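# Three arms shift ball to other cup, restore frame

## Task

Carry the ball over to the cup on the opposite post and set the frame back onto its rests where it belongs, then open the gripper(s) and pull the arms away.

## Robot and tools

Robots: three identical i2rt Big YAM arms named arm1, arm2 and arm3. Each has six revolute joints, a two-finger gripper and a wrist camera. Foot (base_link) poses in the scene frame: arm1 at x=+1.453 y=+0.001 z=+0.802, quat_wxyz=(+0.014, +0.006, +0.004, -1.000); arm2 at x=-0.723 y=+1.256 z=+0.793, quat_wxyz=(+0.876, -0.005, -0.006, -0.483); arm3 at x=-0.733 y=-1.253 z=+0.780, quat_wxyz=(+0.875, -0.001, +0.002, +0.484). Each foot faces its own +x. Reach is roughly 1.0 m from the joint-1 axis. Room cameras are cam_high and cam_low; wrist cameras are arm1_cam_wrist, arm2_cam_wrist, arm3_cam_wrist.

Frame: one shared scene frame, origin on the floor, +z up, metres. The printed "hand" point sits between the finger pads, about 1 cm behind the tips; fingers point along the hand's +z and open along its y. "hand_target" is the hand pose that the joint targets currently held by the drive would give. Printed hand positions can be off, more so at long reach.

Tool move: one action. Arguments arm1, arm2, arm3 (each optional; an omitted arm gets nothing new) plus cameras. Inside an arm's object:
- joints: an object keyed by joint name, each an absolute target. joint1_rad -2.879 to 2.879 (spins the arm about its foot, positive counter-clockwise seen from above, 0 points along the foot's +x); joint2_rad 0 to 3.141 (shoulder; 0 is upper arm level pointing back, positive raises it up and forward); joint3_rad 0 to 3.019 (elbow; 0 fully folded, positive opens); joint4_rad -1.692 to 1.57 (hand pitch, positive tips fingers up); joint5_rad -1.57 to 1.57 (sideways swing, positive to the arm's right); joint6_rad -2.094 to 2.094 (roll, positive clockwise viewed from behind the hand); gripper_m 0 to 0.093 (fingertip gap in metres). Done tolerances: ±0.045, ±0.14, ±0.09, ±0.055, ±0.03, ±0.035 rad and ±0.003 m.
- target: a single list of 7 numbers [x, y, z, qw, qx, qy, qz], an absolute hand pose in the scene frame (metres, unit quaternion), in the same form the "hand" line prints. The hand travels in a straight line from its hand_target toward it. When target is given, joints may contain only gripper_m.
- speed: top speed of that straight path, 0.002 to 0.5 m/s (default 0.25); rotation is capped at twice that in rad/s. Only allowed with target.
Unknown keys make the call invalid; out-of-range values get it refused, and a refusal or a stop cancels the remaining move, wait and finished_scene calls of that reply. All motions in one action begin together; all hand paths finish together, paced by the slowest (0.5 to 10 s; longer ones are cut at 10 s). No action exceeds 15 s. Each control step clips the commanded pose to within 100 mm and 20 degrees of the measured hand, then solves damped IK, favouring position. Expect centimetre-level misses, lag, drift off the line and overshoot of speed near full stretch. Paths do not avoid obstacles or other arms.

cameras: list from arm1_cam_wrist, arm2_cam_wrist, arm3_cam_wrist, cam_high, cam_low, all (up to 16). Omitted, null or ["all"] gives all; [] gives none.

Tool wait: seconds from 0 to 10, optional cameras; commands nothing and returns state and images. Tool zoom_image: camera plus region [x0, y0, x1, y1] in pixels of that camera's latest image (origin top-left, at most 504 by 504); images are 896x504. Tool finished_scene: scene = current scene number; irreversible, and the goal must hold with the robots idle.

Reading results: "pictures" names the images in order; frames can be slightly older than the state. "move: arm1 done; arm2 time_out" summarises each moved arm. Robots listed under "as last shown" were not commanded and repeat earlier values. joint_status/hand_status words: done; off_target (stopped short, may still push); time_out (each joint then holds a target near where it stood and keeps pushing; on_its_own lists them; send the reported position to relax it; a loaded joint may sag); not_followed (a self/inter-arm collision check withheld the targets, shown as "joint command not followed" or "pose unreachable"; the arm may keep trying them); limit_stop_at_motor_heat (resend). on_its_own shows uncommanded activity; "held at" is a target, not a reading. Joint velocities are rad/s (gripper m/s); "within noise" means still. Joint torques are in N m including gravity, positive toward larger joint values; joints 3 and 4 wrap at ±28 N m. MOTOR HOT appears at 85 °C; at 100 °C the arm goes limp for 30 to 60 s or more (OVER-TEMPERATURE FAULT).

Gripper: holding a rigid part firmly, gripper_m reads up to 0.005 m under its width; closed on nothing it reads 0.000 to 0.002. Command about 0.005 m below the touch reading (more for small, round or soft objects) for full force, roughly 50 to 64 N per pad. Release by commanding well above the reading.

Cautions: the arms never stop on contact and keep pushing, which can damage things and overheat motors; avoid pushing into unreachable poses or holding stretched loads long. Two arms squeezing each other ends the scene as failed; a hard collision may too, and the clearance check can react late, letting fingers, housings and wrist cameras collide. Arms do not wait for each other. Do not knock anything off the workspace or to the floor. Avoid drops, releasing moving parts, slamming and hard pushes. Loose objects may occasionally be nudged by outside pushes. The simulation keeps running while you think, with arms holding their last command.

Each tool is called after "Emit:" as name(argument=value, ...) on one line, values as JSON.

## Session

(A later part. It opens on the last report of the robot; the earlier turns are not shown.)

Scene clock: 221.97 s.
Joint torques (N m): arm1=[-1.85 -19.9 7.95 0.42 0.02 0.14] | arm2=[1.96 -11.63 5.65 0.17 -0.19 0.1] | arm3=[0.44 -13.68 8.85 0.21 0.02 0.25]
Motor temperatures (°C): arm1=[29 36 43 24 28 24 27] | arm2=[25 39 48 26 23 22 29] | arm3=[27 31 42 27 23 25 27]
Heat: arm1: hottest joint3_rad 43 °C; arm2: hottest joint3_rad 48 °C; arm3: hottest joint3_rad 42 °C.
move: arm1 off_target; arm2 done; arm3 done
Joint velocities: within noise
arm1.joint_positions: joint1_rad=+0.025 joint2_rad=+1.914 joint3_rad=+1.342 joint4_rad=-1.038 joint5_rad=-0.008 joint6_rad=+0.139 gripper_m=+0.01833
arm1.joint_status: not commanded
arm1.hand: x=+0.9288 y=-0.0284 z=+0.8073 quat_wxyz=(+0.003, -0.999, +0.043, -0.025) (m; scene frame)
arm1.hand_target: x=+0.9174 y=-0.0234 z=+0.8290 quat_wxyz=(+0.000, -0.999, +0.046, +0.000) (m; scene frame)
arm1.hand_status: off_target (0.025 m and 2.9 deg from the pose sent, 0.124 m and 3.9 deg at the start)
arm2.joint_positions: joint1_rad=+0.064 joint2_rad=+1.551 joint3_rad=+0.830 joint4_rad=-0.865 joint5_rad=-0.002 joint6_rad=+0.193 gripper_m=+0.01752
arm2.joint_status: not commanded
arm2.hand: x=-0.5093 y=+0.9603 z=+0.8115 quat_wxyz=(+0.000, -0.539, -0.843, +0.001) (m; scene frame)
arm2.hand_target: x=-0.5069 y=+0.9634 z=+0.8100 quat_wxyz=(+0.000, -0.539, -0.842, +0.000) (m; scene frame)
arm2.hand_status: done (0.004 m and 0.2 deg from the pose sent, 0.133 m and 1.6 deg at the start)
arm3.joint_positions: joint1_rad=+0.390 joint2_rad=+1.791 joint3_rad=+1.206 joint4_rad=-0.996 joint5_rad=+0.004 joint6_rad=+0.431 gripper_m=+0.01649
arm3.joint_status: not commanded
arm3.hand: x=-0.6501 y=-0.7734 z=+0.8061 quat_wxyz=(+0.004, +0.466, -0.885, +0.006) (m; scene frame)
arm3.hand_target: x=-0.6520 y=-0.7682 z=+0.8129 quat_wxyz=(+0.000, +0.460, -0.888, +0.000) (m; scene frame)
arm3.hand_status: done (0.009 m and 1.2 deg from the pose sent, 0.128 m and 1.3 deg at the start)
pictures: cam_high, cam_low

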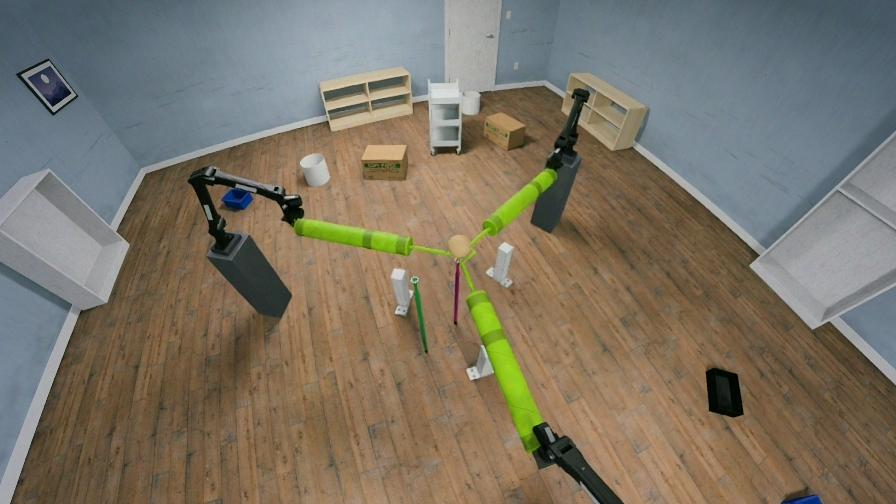

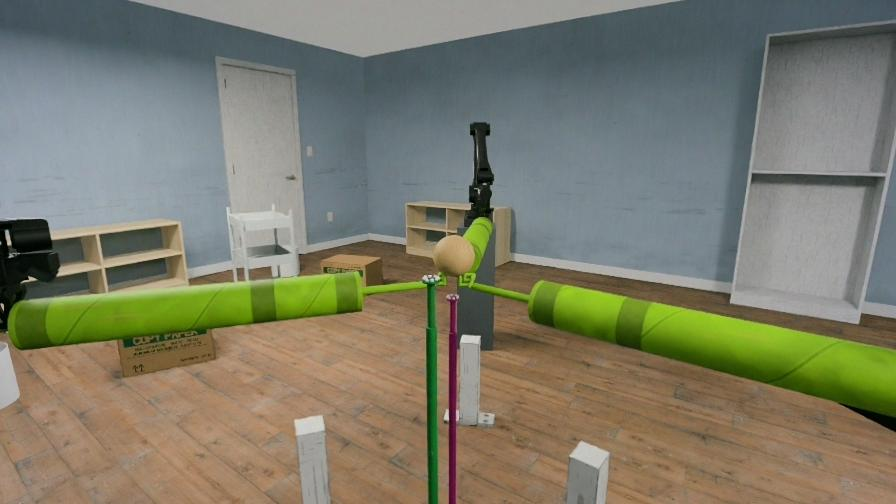

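Emit:
move(arm1={"target":[0.9155,-0.0285,0.785,0,0.9989,-0.0462,0],"speed":0.05}, arm2={"target":[-0.5085,0.9585,0.771,0,0.5395,0.8420,0],"speed":0.05}, arm3={"target":[-0.6535,-0.773,0.772,0,-0.4594,0.8882,0],"speed":0.05}, cameras=["cam_low","cam_high"])

Emit:
zoom_image(camera="cam_low", region=[400, 230, 510, 330])

Emit:
zoom_image(camera="cam_high", region=[410, 220, 500, 290])

Scene clock: 236.03 s.
Joint torques (N m): arm1=[-1.03 -20.37 7.42 0.43 0.01 0.24] | arm2=[0.97 -12.04 5.07 0.28 -0.32 -0.02] | arm3=[0.5 -13.8 7.8 0.21 0.03 0.24]
Motor temperatures (°C): arm1=[29 36 41 24 28 24 27] | arm2=[25 37 44 26 23 22 29] | arm3=[27 31 40 27 23 25 27]
Heat: arm1: hottest joint3_rad 41 °C; arm2: hottest joint3_rad 44 °C; arm3: hottest joint3_rad 40 °C.
move: arm1 off_target; arm2 done; arm3 done
Joint velocities: within noise
arm1.joint_positions: joint1_rad=+0.025 joint2_rad=+1.977 joint3_rad=+1.313 joint4_rad=-0.942 joint5_rad=-0.008 joint6_rad=+0.139 gripper_m=+0.01833
arm1.joint_status: not commanded
arm1.hand: x=+0.9280 y=-0.0281 z=+0.7658 quat_wxyz=(+0.002, -0.999, +0.043, -0.023) (m; scene frame)
arm1.hand_target: x=+0.9159 y=-0.0284 z=+0.7849 quat_wxyz=(+0.000, -0.999, +0.046, +0.000) (m; scene frame)
arm1.hand_status: off_target (0.023 m and 2.7 deg from the pose sent, 0.026 m and 2.9 deg at the start)
arm2.joint_positions: joint1_rad=+0.064 joint2_rad=+1.639 joint3_rad=+0.803 joint4_rad=-0.751 joint5_rad=+0.002 joint6_rad=+0.193 gripper_m=+0.01752
arm2.joint_status: not commanded
arm2.hand: x=-0.5086 y=+0.9579 z=+0.7731 quat_wxyz=(+0.002, -0.539, -0.843, +0.002) (m; scene frame)
arm2.hand_target: x=-0.5084 y=+0.9585 z=+0.7710 quat_wxyz=(+0.000, -0.539, -0.842, +0.000) (m; scene frame)
arm2.hand_status: done (0.002 m and 0.4 deg from the pose sent, 0.041 m and 0.2 deg at the start)
arm3.joint_positions: joint1_rad=+0.390 joint2_rad=+1.844 joint3_rad=+1.160 joint4_rad=-0.890 joint5_rad=+0.004 joint6_rad=+0.434 gripper_m=+0.01649
arm3.joint_status: not commanded
arm3.hand: x=-0.6505 y=-0.7755 z=+0.7676 quat_wxyz=(+0.001, +0.465, -0.885, +0.003) (m; scene frame)
arm3.hand_target: x=-0.6535 y=-0.7731 z=+0.7720 quat_wxyz=(+0.000, +0.459, -0.888, +0.000) (m; scene frame)
arm3.hand_status: done (0.006 m and 0.8 deg from the pose sent, 0.034 m and 1.2 deg at the start)
pictures: cam_high, cam_low

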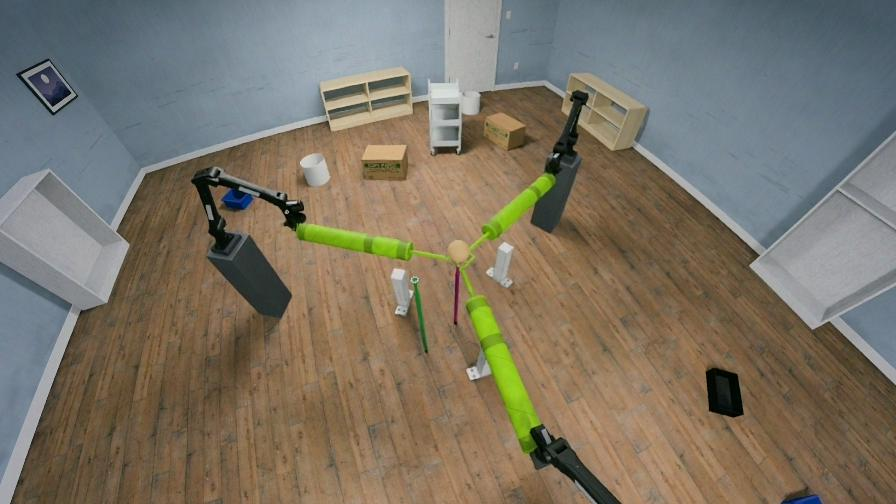

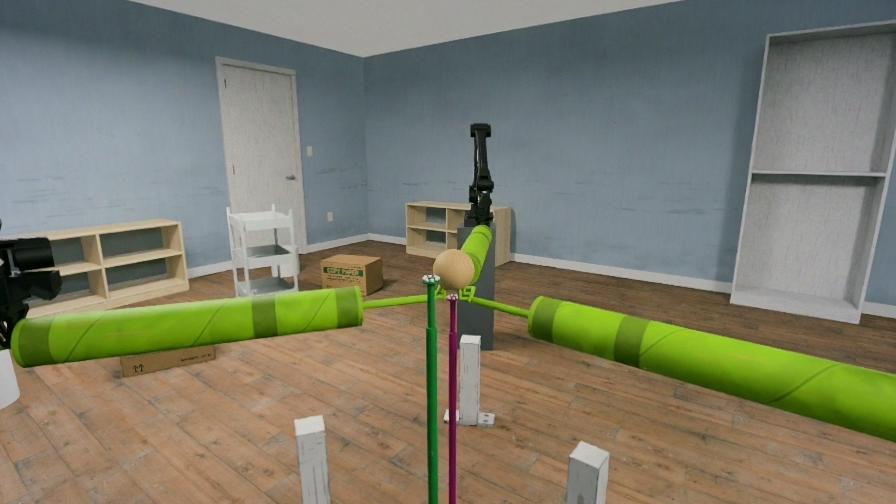

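Scaled by 4.582 from the camera's 896x504 image, which has a finer 1280x720 frame.

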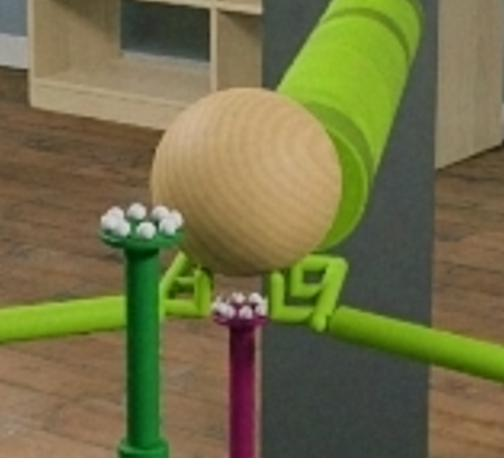

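Scaled by 5.600 from the camera's 896x504 image, which has a finer 1280x720 frame.

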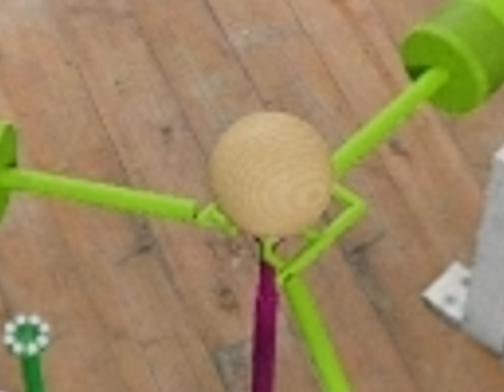

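Emit:
move(arm1={"target":[0.9115,-0.0325,0.692,0,0.9989,-0.0462,0],"speed":0.05}, arm2={"target":[-0.5115,0.9555,0.672,0,0.5395,0.8420,0],"speed":0.05}, arm3={"target":[-0.6565,-0.776,0.672,0,-0.4594,0.8882,0],"speed":0.05}, cameras=["cam_low","cam_high"])

Emit:
zoom_image(camera="cam_low", region=[400, 230, 510, 360])

Emit:
zoom_image(camera="cam_high", region=[410, 220, 500, 300])

Scene clock: 245.33 s.
Joint torques (N m): arm1=[-0.26 -19.96 6.24 0.53 0 0.32] | arm2=[0.5 -12.86 3.17 0.49 -0.31 -0.08] | arm3=[0.91 -14.04 6.04 0.49 0.03 0.28]
Motor temperatures (°C): arm1=[29 38 39 24 27 24 27] | arm2=[25 36 41 26 23 21 29] | arm3=[27 31 40 27 23 25 27]
Heat: arm1: hottest joint3_rad 39 °C; arm2: hottest joint3_rad 41 °C; arm3: hottest joint3_rad 40 °C.
move: arm1 off_target; arm2 done; arm3 done
Joint velocities: within noise
arm1.joint_positions: joint1_rad=+0.025 joint2_rad=+2.140 joint3_rad=+1.297 joint4_rad=-0.756 joint5_rad=-0.008 joint6_rad=+0.139 gripper_m=+0.01833
arm1.joint_status: not commanded
arm1.hand: x=+0.9247 y=-0.0275 z=+0.6774 quat_wxyz=(+0.002, -0.999, +0.043, -0.020) (m; scene frame)
arm1.hand_target: x=+0.9118 y=-0.0324 z=+0.6921 quat_wxyz=(+0.000, -0.999, +0.046, +0.000) (m; scene frame)
arm1.hand_status: off_target (0.020 m and 2.3 deg from the pose sent, 0.076 m and 2.7 deg at the start)
arm2.joint_positions: joint1_rad=+0.059 joint2_rad=+1.895 joint3_rad=+0.768 joint4_rad=-0.460 joint5_rad=+0.001 joint6_rad=+0.189 gripper_m=+0.01752
arm2.joint_status: not commanded
arm2.hand: x=-0.5096 y=+0.9557 z=+0.6760 quat_wxyz=(+0.001, -0.539, -0.842, +0.002) (m; scene frame)
arm2.hand_target: x=-0.5115 y=+0.9556 z=+0.6721 quat_wxyz=(+0.000, -0.539, -0.842, +0.000) (m; scene frame)
arm2.hand_status: done (0.004 m and 0.3 deg from the pose sent, 0.101 m and 0.4 deg at the start)
arm3.joint_positions: joint1_rad=+0.391 joint2_rad=+2.023 joint3_rad=+1.112 joint4_rad=-0.659 joint5_rad=+0.004 joint6_rad=+0.435 gripper_m=+0.01649
arm3.joint_status: not commanded
arm3.hand: x=-0.6513 y=-0.7777 z=+0.6718 quat_wxyz=(+0.000, +0.465, -0.885, +0.001) (m; scene frame)
arm3.hand_target: x=-0.6565 y=-0.7760 z=+0.6720 quat_wxyz=(+0.000, +0.460, -0.888, +0.000) (m; scene frame)
arm3.hand_status: done (0.005 m and 0.7 deg from the pose sent, 0.096 m and 0.9 deg at the start)
pictures: cam_high, cam_low

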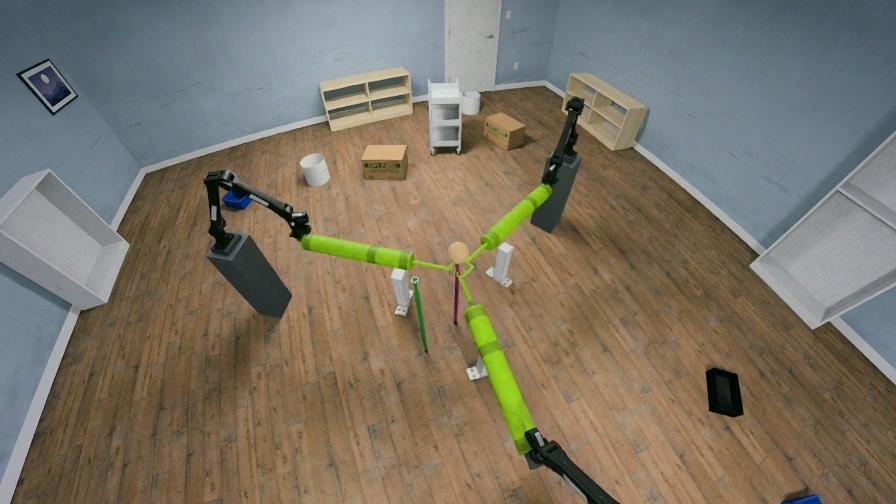

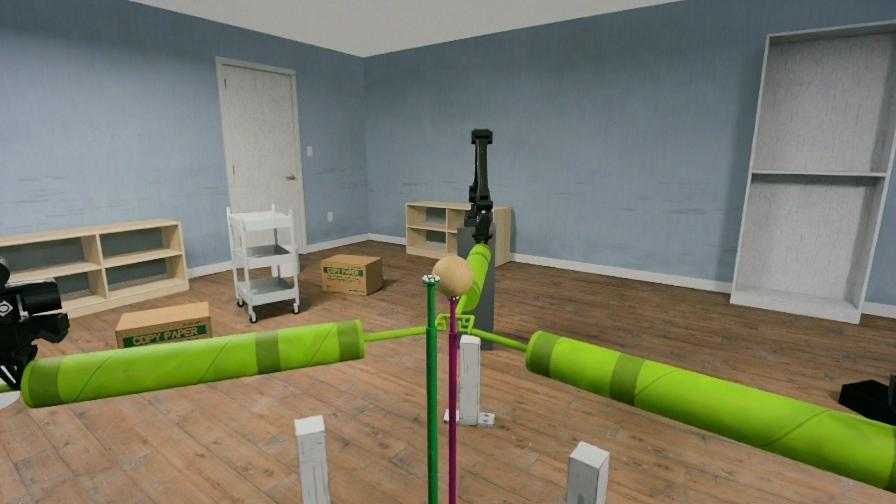

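Scaled by 3.877 from the camera's 896x504 image, which has a finer 1280x720 frame.

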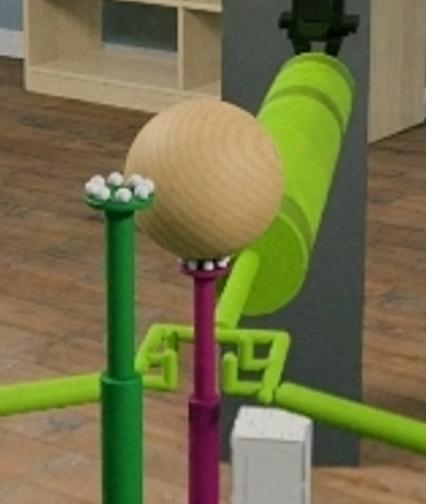

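Scaled by 5.600 from the camera's 896x504 image, which has a finer 1280x720 frame.

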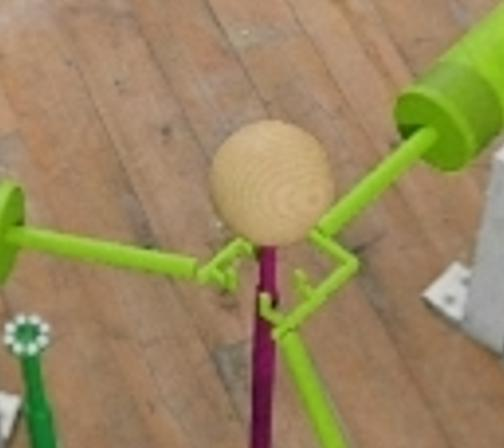

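Emit:
move(arm1={"target":[0.865,0.046,0.592,0,0.9989,-0.0462,0],"speed":0.09}, arm2={"target":[-0.551,1.0325,0.576,0,0.5395,0.8420,0],"speed":0.09}, arm3={"target":[-0.7035,-0.696,0.576,0,-0.4594,0.8882,0],"speed":0.09}, cameras=[])

Scene clock: 251.70 s.
Joint torques (N m): arm1=[-2.02 -21.6 7.12 -0.05 -0.04 0.1] | arm2=[1.9 -11.46 -0.66 0.43 -0.21 0.12] | arm3=[1.44 -16.21 8.06 -0.08 -0.13 0.3]
Motor temperatures (°C): arm1=[29 39 39 24 27 24 27] | arm2=[25 37 40 26 23 21 29] | arm3=[27 31 39 27 23 25 27]
Heat: arm1: hottest joint2_rad 39 °C; arm2: hottest joint3_rad 40 °C; arm3: hottest joint3_rad 39 °C.
move: arm1 off_target; arm2 done; arm3 off_target
Joint velocities: within noise
arm1.joint_positions: joint1_rad=-0.091 joint2_rad=+2.410 joint3_rad=+1.483 joint4_rad=-0.668 joint5_rad=-0.008 joint6_rad=+0.026 gripper_m=+0.01833
arm1.joint_status: not commanded
arm1.hand: x=+0.8840 y=+0.0375 z=+0.5772 quat_wxyz=(+0.001, -0.999, +0.044, -0.017) (m; scene frame)
arm1.hand_target: x=+0.8656 y=+0.0460 z=+0.5924 quat_wxyz=(+0.000, -0.999, +0.046, +0.000) (m; scene frame)
arm1.hand_status: off_target (0.025 m and 2.0 deg from the pose sent, 0.128 m and 2.3 deg at the start)
arm2.joint_positions: joint1_rad=+0.087 joint2_rad=+2.151 joint3_rad=+0.585 joint4_rad=-0.010 joint5_rad=-0.002 joint6_rad=+0.214 gripper_m=+0.01752
arm2.joint_status: not commanded
arm2.hand: x=-0.5487 y=+1.0245 z=+0.5797 quat_wxyz=(-0.004, -0.537, -0.843, +0.003) (m; scene frame)
arm2.hand_target: x=-0.5511 y=+1.0324 z=+0.5762 quat_wxyz=(+0.000, -0.539, -0.842, +0.000) (m; scene frame)
arm2.hand_status: done (0.009 m and 0.7 deg from the pose sent, 0.133 m and 0.3 deg at the start)
arm3.joint_positions: joint1_rad=+0.490 joint2_rad=+2.335 joint3_rad=+1.362 joint4_rad=-0.607 joint5_rad=+0.008 joint6_rad=+0.539 gripper_m=+0.01649
arm3.joint_status: not commanded
arm3.hand: x=-0.6944 y=-0.7100 z=+0.5727 quat_wxyz=(+0.001, +0.463, -0.886, +0.007) (m; scene frame)
arm3.hand_target: x=-0.7036 y=-0.6964 z=+0.5762 quat_wxyz=(+0.000, +0.460, -0.888, +0.000) (m; scene frame)
arm3.hand_status: off_target (0.017 m and 0.9 deg from the pose sent, 0.136 m and 0.7 deg at the start)
pictures: none
No camera images: "cameras" was empty.

Emit:
move(arm1={"target":[0.858,0.056,0.485,0,0.9989,-0.0462,0],"speed":0.07}, arm2={"target":[-0.553,1.0415,0.471,0,0.5395,0.8420,0],"speed":0.07}, arm3={"target":[-0.7085,-0.685,0.469,0,-0.4594,0.8882,0],"speed":0.07}, cameras=["cam_high"])

Scene clock: 256.73 s.
Joint torques (N m): arm1=[-2.02 -22.3 6.17 0.1 -0.07 0.11] | arm2=[1.79 -12.28 -1.96 0.42 -0.16 0.11] | arm3=[1.2 -17.2 7.02 0.01 -0.13 0.25]
Motor temperatures (°C): arm1=[29 39 38 24 27 24 27] | arm2=[25 36 39 26 23 21 30] | arm3=[27 31 39 27 23 25 27]
Heat: arm1: hottest joint2_rad 39 °C; arm2: hottest joint3_rad 39 °C; arm3: hottest joint3_rad 39 °C.
move: arm1 off_target; arm2 done; arm3 off_target
Joint velocities: within noise
arm1.joint_positions: joint1_rad=-0.106 joint2_rad=+2.652 joint3_rad=+1.628 joint4_rad=-0.570 joint5_rad=-0.007 joint6_rad=+0.011 gripper_m=+0.01833
arm1.joint_status: not commanded
arm1.hand: x=+0.8775 y=+0.0474 z=+0.4719 quat_wxyz=(+0.001, -0.999, +0.044, -0.017) (m; scene frame)
arm1.hand_target: x=+0.8585 y=+0.0561 z=+0.4853 quat_wxyz=(+0.000, -0.999, +0.046, +0.000) (m; scene frame)
arm1.hand_status: off_target (0.025 m and 2.0 deg from the pose sent, 0.097 m and 2.0 deg at the start)
arm2.joint_positions: joint1_rad=+0.104 joint2_rad=+2.525 joint3_rad=+0.706 joint4_rad=+0.238 joint5_rad=-0.003 joint6_rad=+0.231 gripper_m=+0.01752
arm2.joint_status: not commanded
arm2.hand: x=-0.5519 y=+1.0364 z=+0.4753 quat_wxyz=(-0.002, -0.538, -0.843, +0.001) (m; scene frame)
arm2.hand_target: x=-0.5531 y=+1.0416 z=+0.4711 quat_wxyz=(+0.000, -0.539, -0.842, +0.000) (m; scene frame)
arm2.hand_status: done (0.007 m and 0.4 deg from the pose sent, 0.110 m and 0.7 deg at the start)
arm3.joint_positions: joint1_rad=+0.502 joint2_rad=+2.587 joint3_rad=+1.507 joint4_rad=-0.501 joint5_rad=+0.008 joint6_rad=+0.552 gripper_m=+0.01649
arm3.joint_status: not commanded
arm3.hand: x=-0.7005 y=-0.6982 z=+0.4670 quat_wxyz=(+0.001, +0.462, -0.887, +0.007) (m; scene frame)
arm3.hand_target: x=-0.7085 y=-0.6852 z=+0.4693 quat_wxyz=(+0.000, +0.460, -0.888, +0.000) (m; scene frame)
arm3.hand_status: off_target (0.016 m and 0.9 deg from the pose sent, 0.108 m and 0.9 deg at the start)
pictures: cam_high

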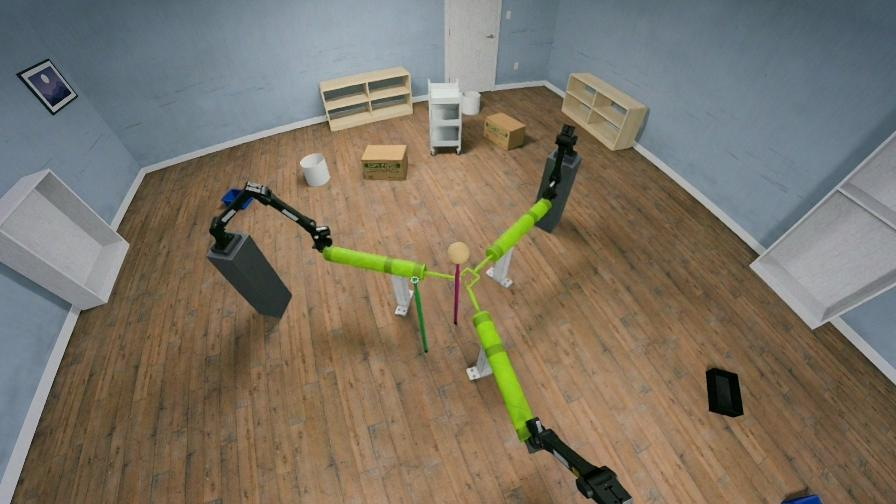

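Emit:
move(arm1={"target":[0.860,0.051,0.460,0,0.9989,-0.0462,0],"speed":0.06}, arm2={"target":[-0.550,1.0365,0.442,0,0.5395,0.8420,0],"speed":0.06}, arm3={"target":[-0.7065,-0.688,0.442,0,-0.4594,0.8882,0],"speed":0.06}, cameras=["cam_low"])

Scene clock: 263.60 s.
Joint torques (N m): arm1=[-1.32 -21.6 6.01 0.29 -0.08 0.18] | arm2=[1.55 -11.99 -1.29 0.54 -0.14 0.08] | arm3=[0.85 -16.73 6.78 0.35 -0.25 0.2]
Motor temperatures (°C): arm1=[29 38 37 24 27 24 27] | arm2=[25 36 37 26 23 21 30] | arm3=[27 31 38 27 23 25 27]
Heat: arm1: hottest joint2_rad 38 °C; arm2: hottest joint3_rad 37 °C; arm3: hottest joint3_rad 38 °C.
move: arm1 off_target; arm2 done; arm3 off_target
Joint velocities: within noise
arm1.joint_positions: joint1_rad=-0.106 joint2_rad=+2.695 joint3_rad=+1.657 joint4_rad=-0.550 joint5_rad=-0.007 joint6_rad=+0.011 gripper_m=+0.01833
arm1.joint_status: not commanded
arm1.hand: x=+0.8759 y=+0.0478 z=+0.4533 quat_wxyz=(+0.001, -0.999, +0.044, -0.014) (m; scene frame)
arm1.hand_target: x=+0.8602 y=+0.0510 z=+0.4604 quat_wxyz=(+0.000, -0.999, +0.046, +0.000) (m; scene frame)
arm1.hand_status: off_target (0.018 m and 1.6 deg from the pose sent, 0.021 m and 2.0 deg at the start)
arm2.joint_positions: joint1_rad=+0.104 joint2_rad=+2.603 joint3_rad=+0.761 joint4_rad=+0.253 joint5_rad=-0.004 joint6_rad=+0.231 gripper_m=+0.01752
arm2.joint_status: not commanded
arm2.hand: x=-0.5511 y=+1.0353 z=+0.4499 quat_wxyz=(+0.002, -0.538, -0.843, +0.000) (m; scene frame)
arm2.hand_target: x=-0.5501 y=+1.0366 z=+0.4423 quat_wxyz=(+0.000, -0.539, -0.842, +0.000) (m; scene frame)
arm2.hand_status: done (0.008 m and 0.3 deg from the pose sent, 0.033 m and 0.4 deg at the start)
arm3.joint_positions: joint1_rad=+0.503 joint2_rad=+2.638 joint3_rad=+1.536 joint4_rad=-0.480 joint5_rad=+0.011 joint6_rad=+0.553 gripper_m=+0.01649
arm3.joint_status: not commanded
arm3.hand: x=-0.7004 y=-0.6991 z=+0.4447 quat_wxyz=(+0.000, +0.462, -0.887, +0.008) (m; scene frame)
arm3.hand_target: x=-0.7066 y=-0.6884 z=+0.4423 quat_wxyz=(+0.000, +0.459, -0.888, +0.000) (m; scene frame)
arm3.hand_status: off_target (0.013 m and 1.0 deg from the pose sent, 0.028 m and 0.9 deg at the start)
pictures: cam_low

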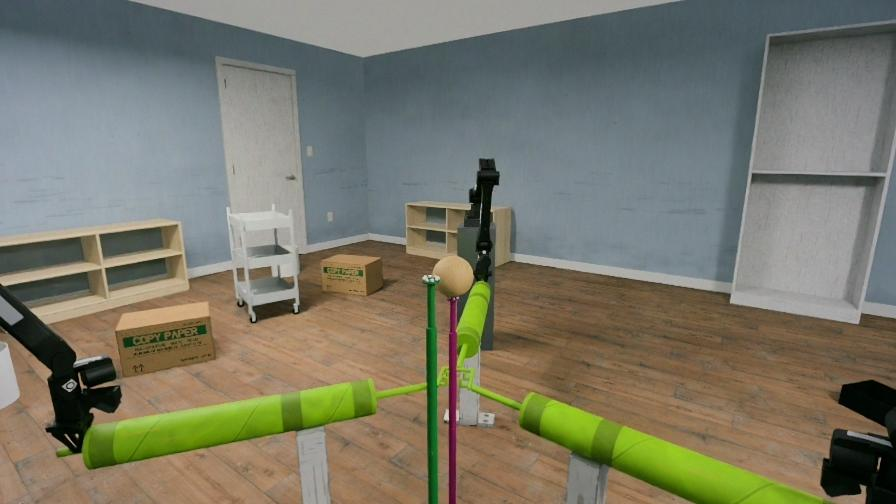

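Emit:
move(arm1={"joints":{"gripper_m":0.092}}, arm2={"joints":{"gripper_m":0.092}}, arm3={"joints":{"gripper_m":0.092}}, cameras=[])

Emit:
move(arm1={"target":[0.8759,0.0478,0.70,0,0.9989,-0.0462,0],"speed":0.15}, arm2={"target":[-0.5511,1.0353,0.70,0,0.5395,0.8420,0],"speed":0.15}, arm3={"target":[-0.7004,-0.6991,0.70,0,-0.4594,0.8882,0],"speed":0.15}, cameras=["cam_high","cam_low"])

Scene clock: 270.30 s.
Joint torques (N m): arm1=[-1.44 -21.48 6 0.32 -0.08 0.18] | arm2=[1.55 -12.04 -1.55 0.44 -0.14 0.08] | arm3=[0.73 -16.73 6.72 0.36 0.02 0.12]
Motor temperatures (°C): arm1=[29 39 37 24 27 24 27] | arm2=[25 36 36 26 23 21 30] | arm3=[27 32 38 27 23 25 27]
Heat: arm1: hottest joint2_rad 39 °C; arm2: hottest joint2_rad 36 °C; arm3: hottest joint3_rad 38 °C.
move: arm1 done; arm2 done; arm3 done
Joint velocities: within noise
arm1.joint_positions: joint1_rad=-0.106 joint2_rad=+2.695 joint3_rad=+1.657 joint4_rad=-0.550 joint5_rad=-0.007 joint6_rad=+0.011 gripper_m=+0.09179
arm1.joint_status: all done
arm1.hand: x=+0.8759 y=+0.0478 z=+0.4533 quat_wxyz=(+0.001, -0.999, +0.044, -0.014) (m; scene frame)
arm1.hand_target: x=+0.8602 y=+0.0510 z=+0.4604 quat_wxyz=(+0.000, -0.999, +0.046, +0.000) (m; scene frame)
arm1.hand_status: not commanded
arm2.joint_positions: joint1_rad=+0.104 joint2_rad=+2.604 joint3_rad=+0.766 joint4_rad=+0.257 joint5_rad=-0.004 joint6_rad=+0.231 gripper_m=+0.09180
arm2.joint_status: all done
arm2.hand: x=-0.5490 y=+1.0326 z=+0.4493 quat_wxyz=(-0.002, -0.538, -0.843, +0.001) (m; scene frame)
arm2.hand_target: x=-0.5501 y=+1.0365 z=+0.4422 quat_wxyz=(+0.000, -0.539, -0.842, +0.000) (m; scene frame)
arm2.hand_status: not commanded
arm3.joint_positions: joint1_rad=+0.504 joint2_rad=+2.638 joint3_rad=+1.537 joint4_rad=-0.480 joint5_rad=+0.005 joint6_rad=+0.559 gripper_m=+0.09182
arm3.joint_status: all done
arm3.hand: x=-0.7020 y=-0.6986 z=+0.4448 quat_wxyz=(+0.002, +0.460, -0.888, +0.006) (m; scene frame)
arm3.hand_target: x=-0.7066 y=-0.6883 z=+0.4423 quat_wxyz=(+0.000, +0.460, -0.888, +0.000) (m; scene frame)
arm3.hand_status: not commanded
pictures: none
No camera images: "cameras" was empty.

Scene clock: 272.87 s.
Joint torques (N m): arm1=[-1.32 -20.95 5.97 0.06 -0.08 0.17] | arm2=[0.67 -11.11 2.73 -0.27 -0.13 -0.02] | arm3=[-0.21 -17.44 7.09 0.02 0.03 0.02]
Motor temperatures (°C): arm1=[29 39 37 24 27 24 27] | arm2=[25 36 36 26 23 21 29] | arm3=[27 32 37 27 23 25 27]
Heat: arm1: hottest joint2_rad 39 °C; arm2: hottest joint2_rad 36 °C; arm3: hottest joint3_rad 37 °C.
move: arm1 done; arm2 done; arm3 done
Joint velocities: within noise
arm1.joint_positions: joint1_rad=-0.106 joint2_rad=+2.188 joint3_rad=+1.444 joint4_rad=-0.825 joint5_rad=-0.007 joint6_rad=+0.011 gripper_m=+0.09190
arm1.joint_status: not commanded
arm1.hand: x=+0.8776 y=+0.0453 z=+0.6912 quat_wxyz=(+0.001, -0.999, +0.044, -0.004) (m; scene frame)
arm1.hand_target: x=+0.8759 y=+0.0478 z=+0.6999 quat_wxyz=(+0.000, -0.999, +0.046, +0.000) (m; scene frame)
arm1.hand_status: done (0.009 m and 0.5 deg from the pose sent, 0.247 m and 1.6 deg at the start)
arm2.joint_positions: joint1_rad=+0.104 joint2_rad=+1.698 joint3_rad=+0.522 joint4_rad=-0.410 joint5_rad=-0.004 joint6_rad=+0.231 gripper_m=+0.09192
arm2.joint_status: not commanded
arm2.hand: x=-0.5490 y=+1.0345 z=+0.6967 quat_wxyz=(+0.000, -0.538, -0.843, +0.000) (m; scene frame)
arm2.hand_target: x=-0.5511 y=+1.0353 z=+0.6998 quat_wxyz=(+0.000, -0.539, -0.842, +0.000) (m; scene frame)
arm2.hand_status: done (0.004 m and 0.3 deg from the pose sent, 0.251 m and 0.4 deg at the start)
arm3.joint_positions: joint1_rad=+0.504 joint2_rad=+2.115 joint3_rad=+1.362 joint4_rad=-0.824 joint5_rad=+0.005 joint6_rad=+0.559 gripper_m=+0.09194
arm3.joint_status: not commanded
arm3.hand: x=-0.7016 y=-0.7010 z=+0.6903 quat_wxyz=(+0.001, +0.460, -0.888, +0.004) (m; scene frame)
arm3.hand_target: x=-0.7005 y=-0.6991 z=+0.6999 quat_wxyz=(+0.000, +0.459, -0.888, +0.000) (m; scene frame)
arm3.hand_status: done (0.010 m and 0.5 deg from the pose sent, 0.255 m and 0.8 deg at the start)
pictures: cam_high, cam_low

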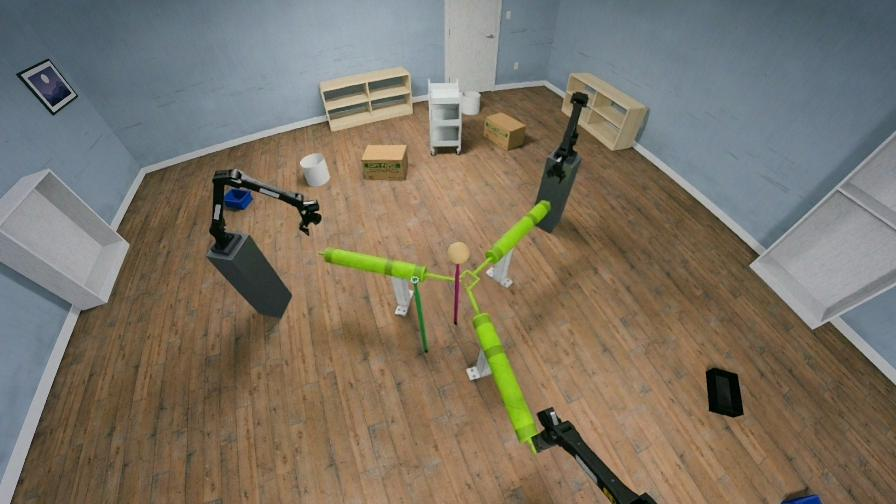

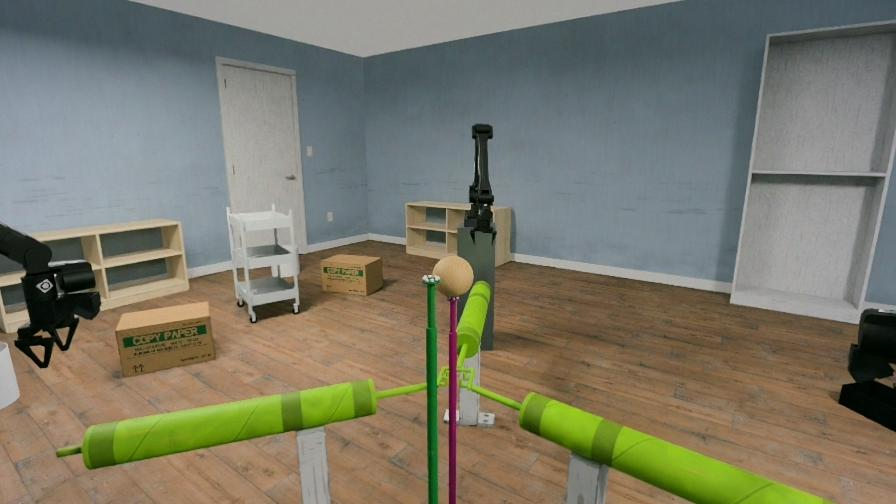

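Emit:
finished_scene(scene=2)

The scene is finished: the task was done.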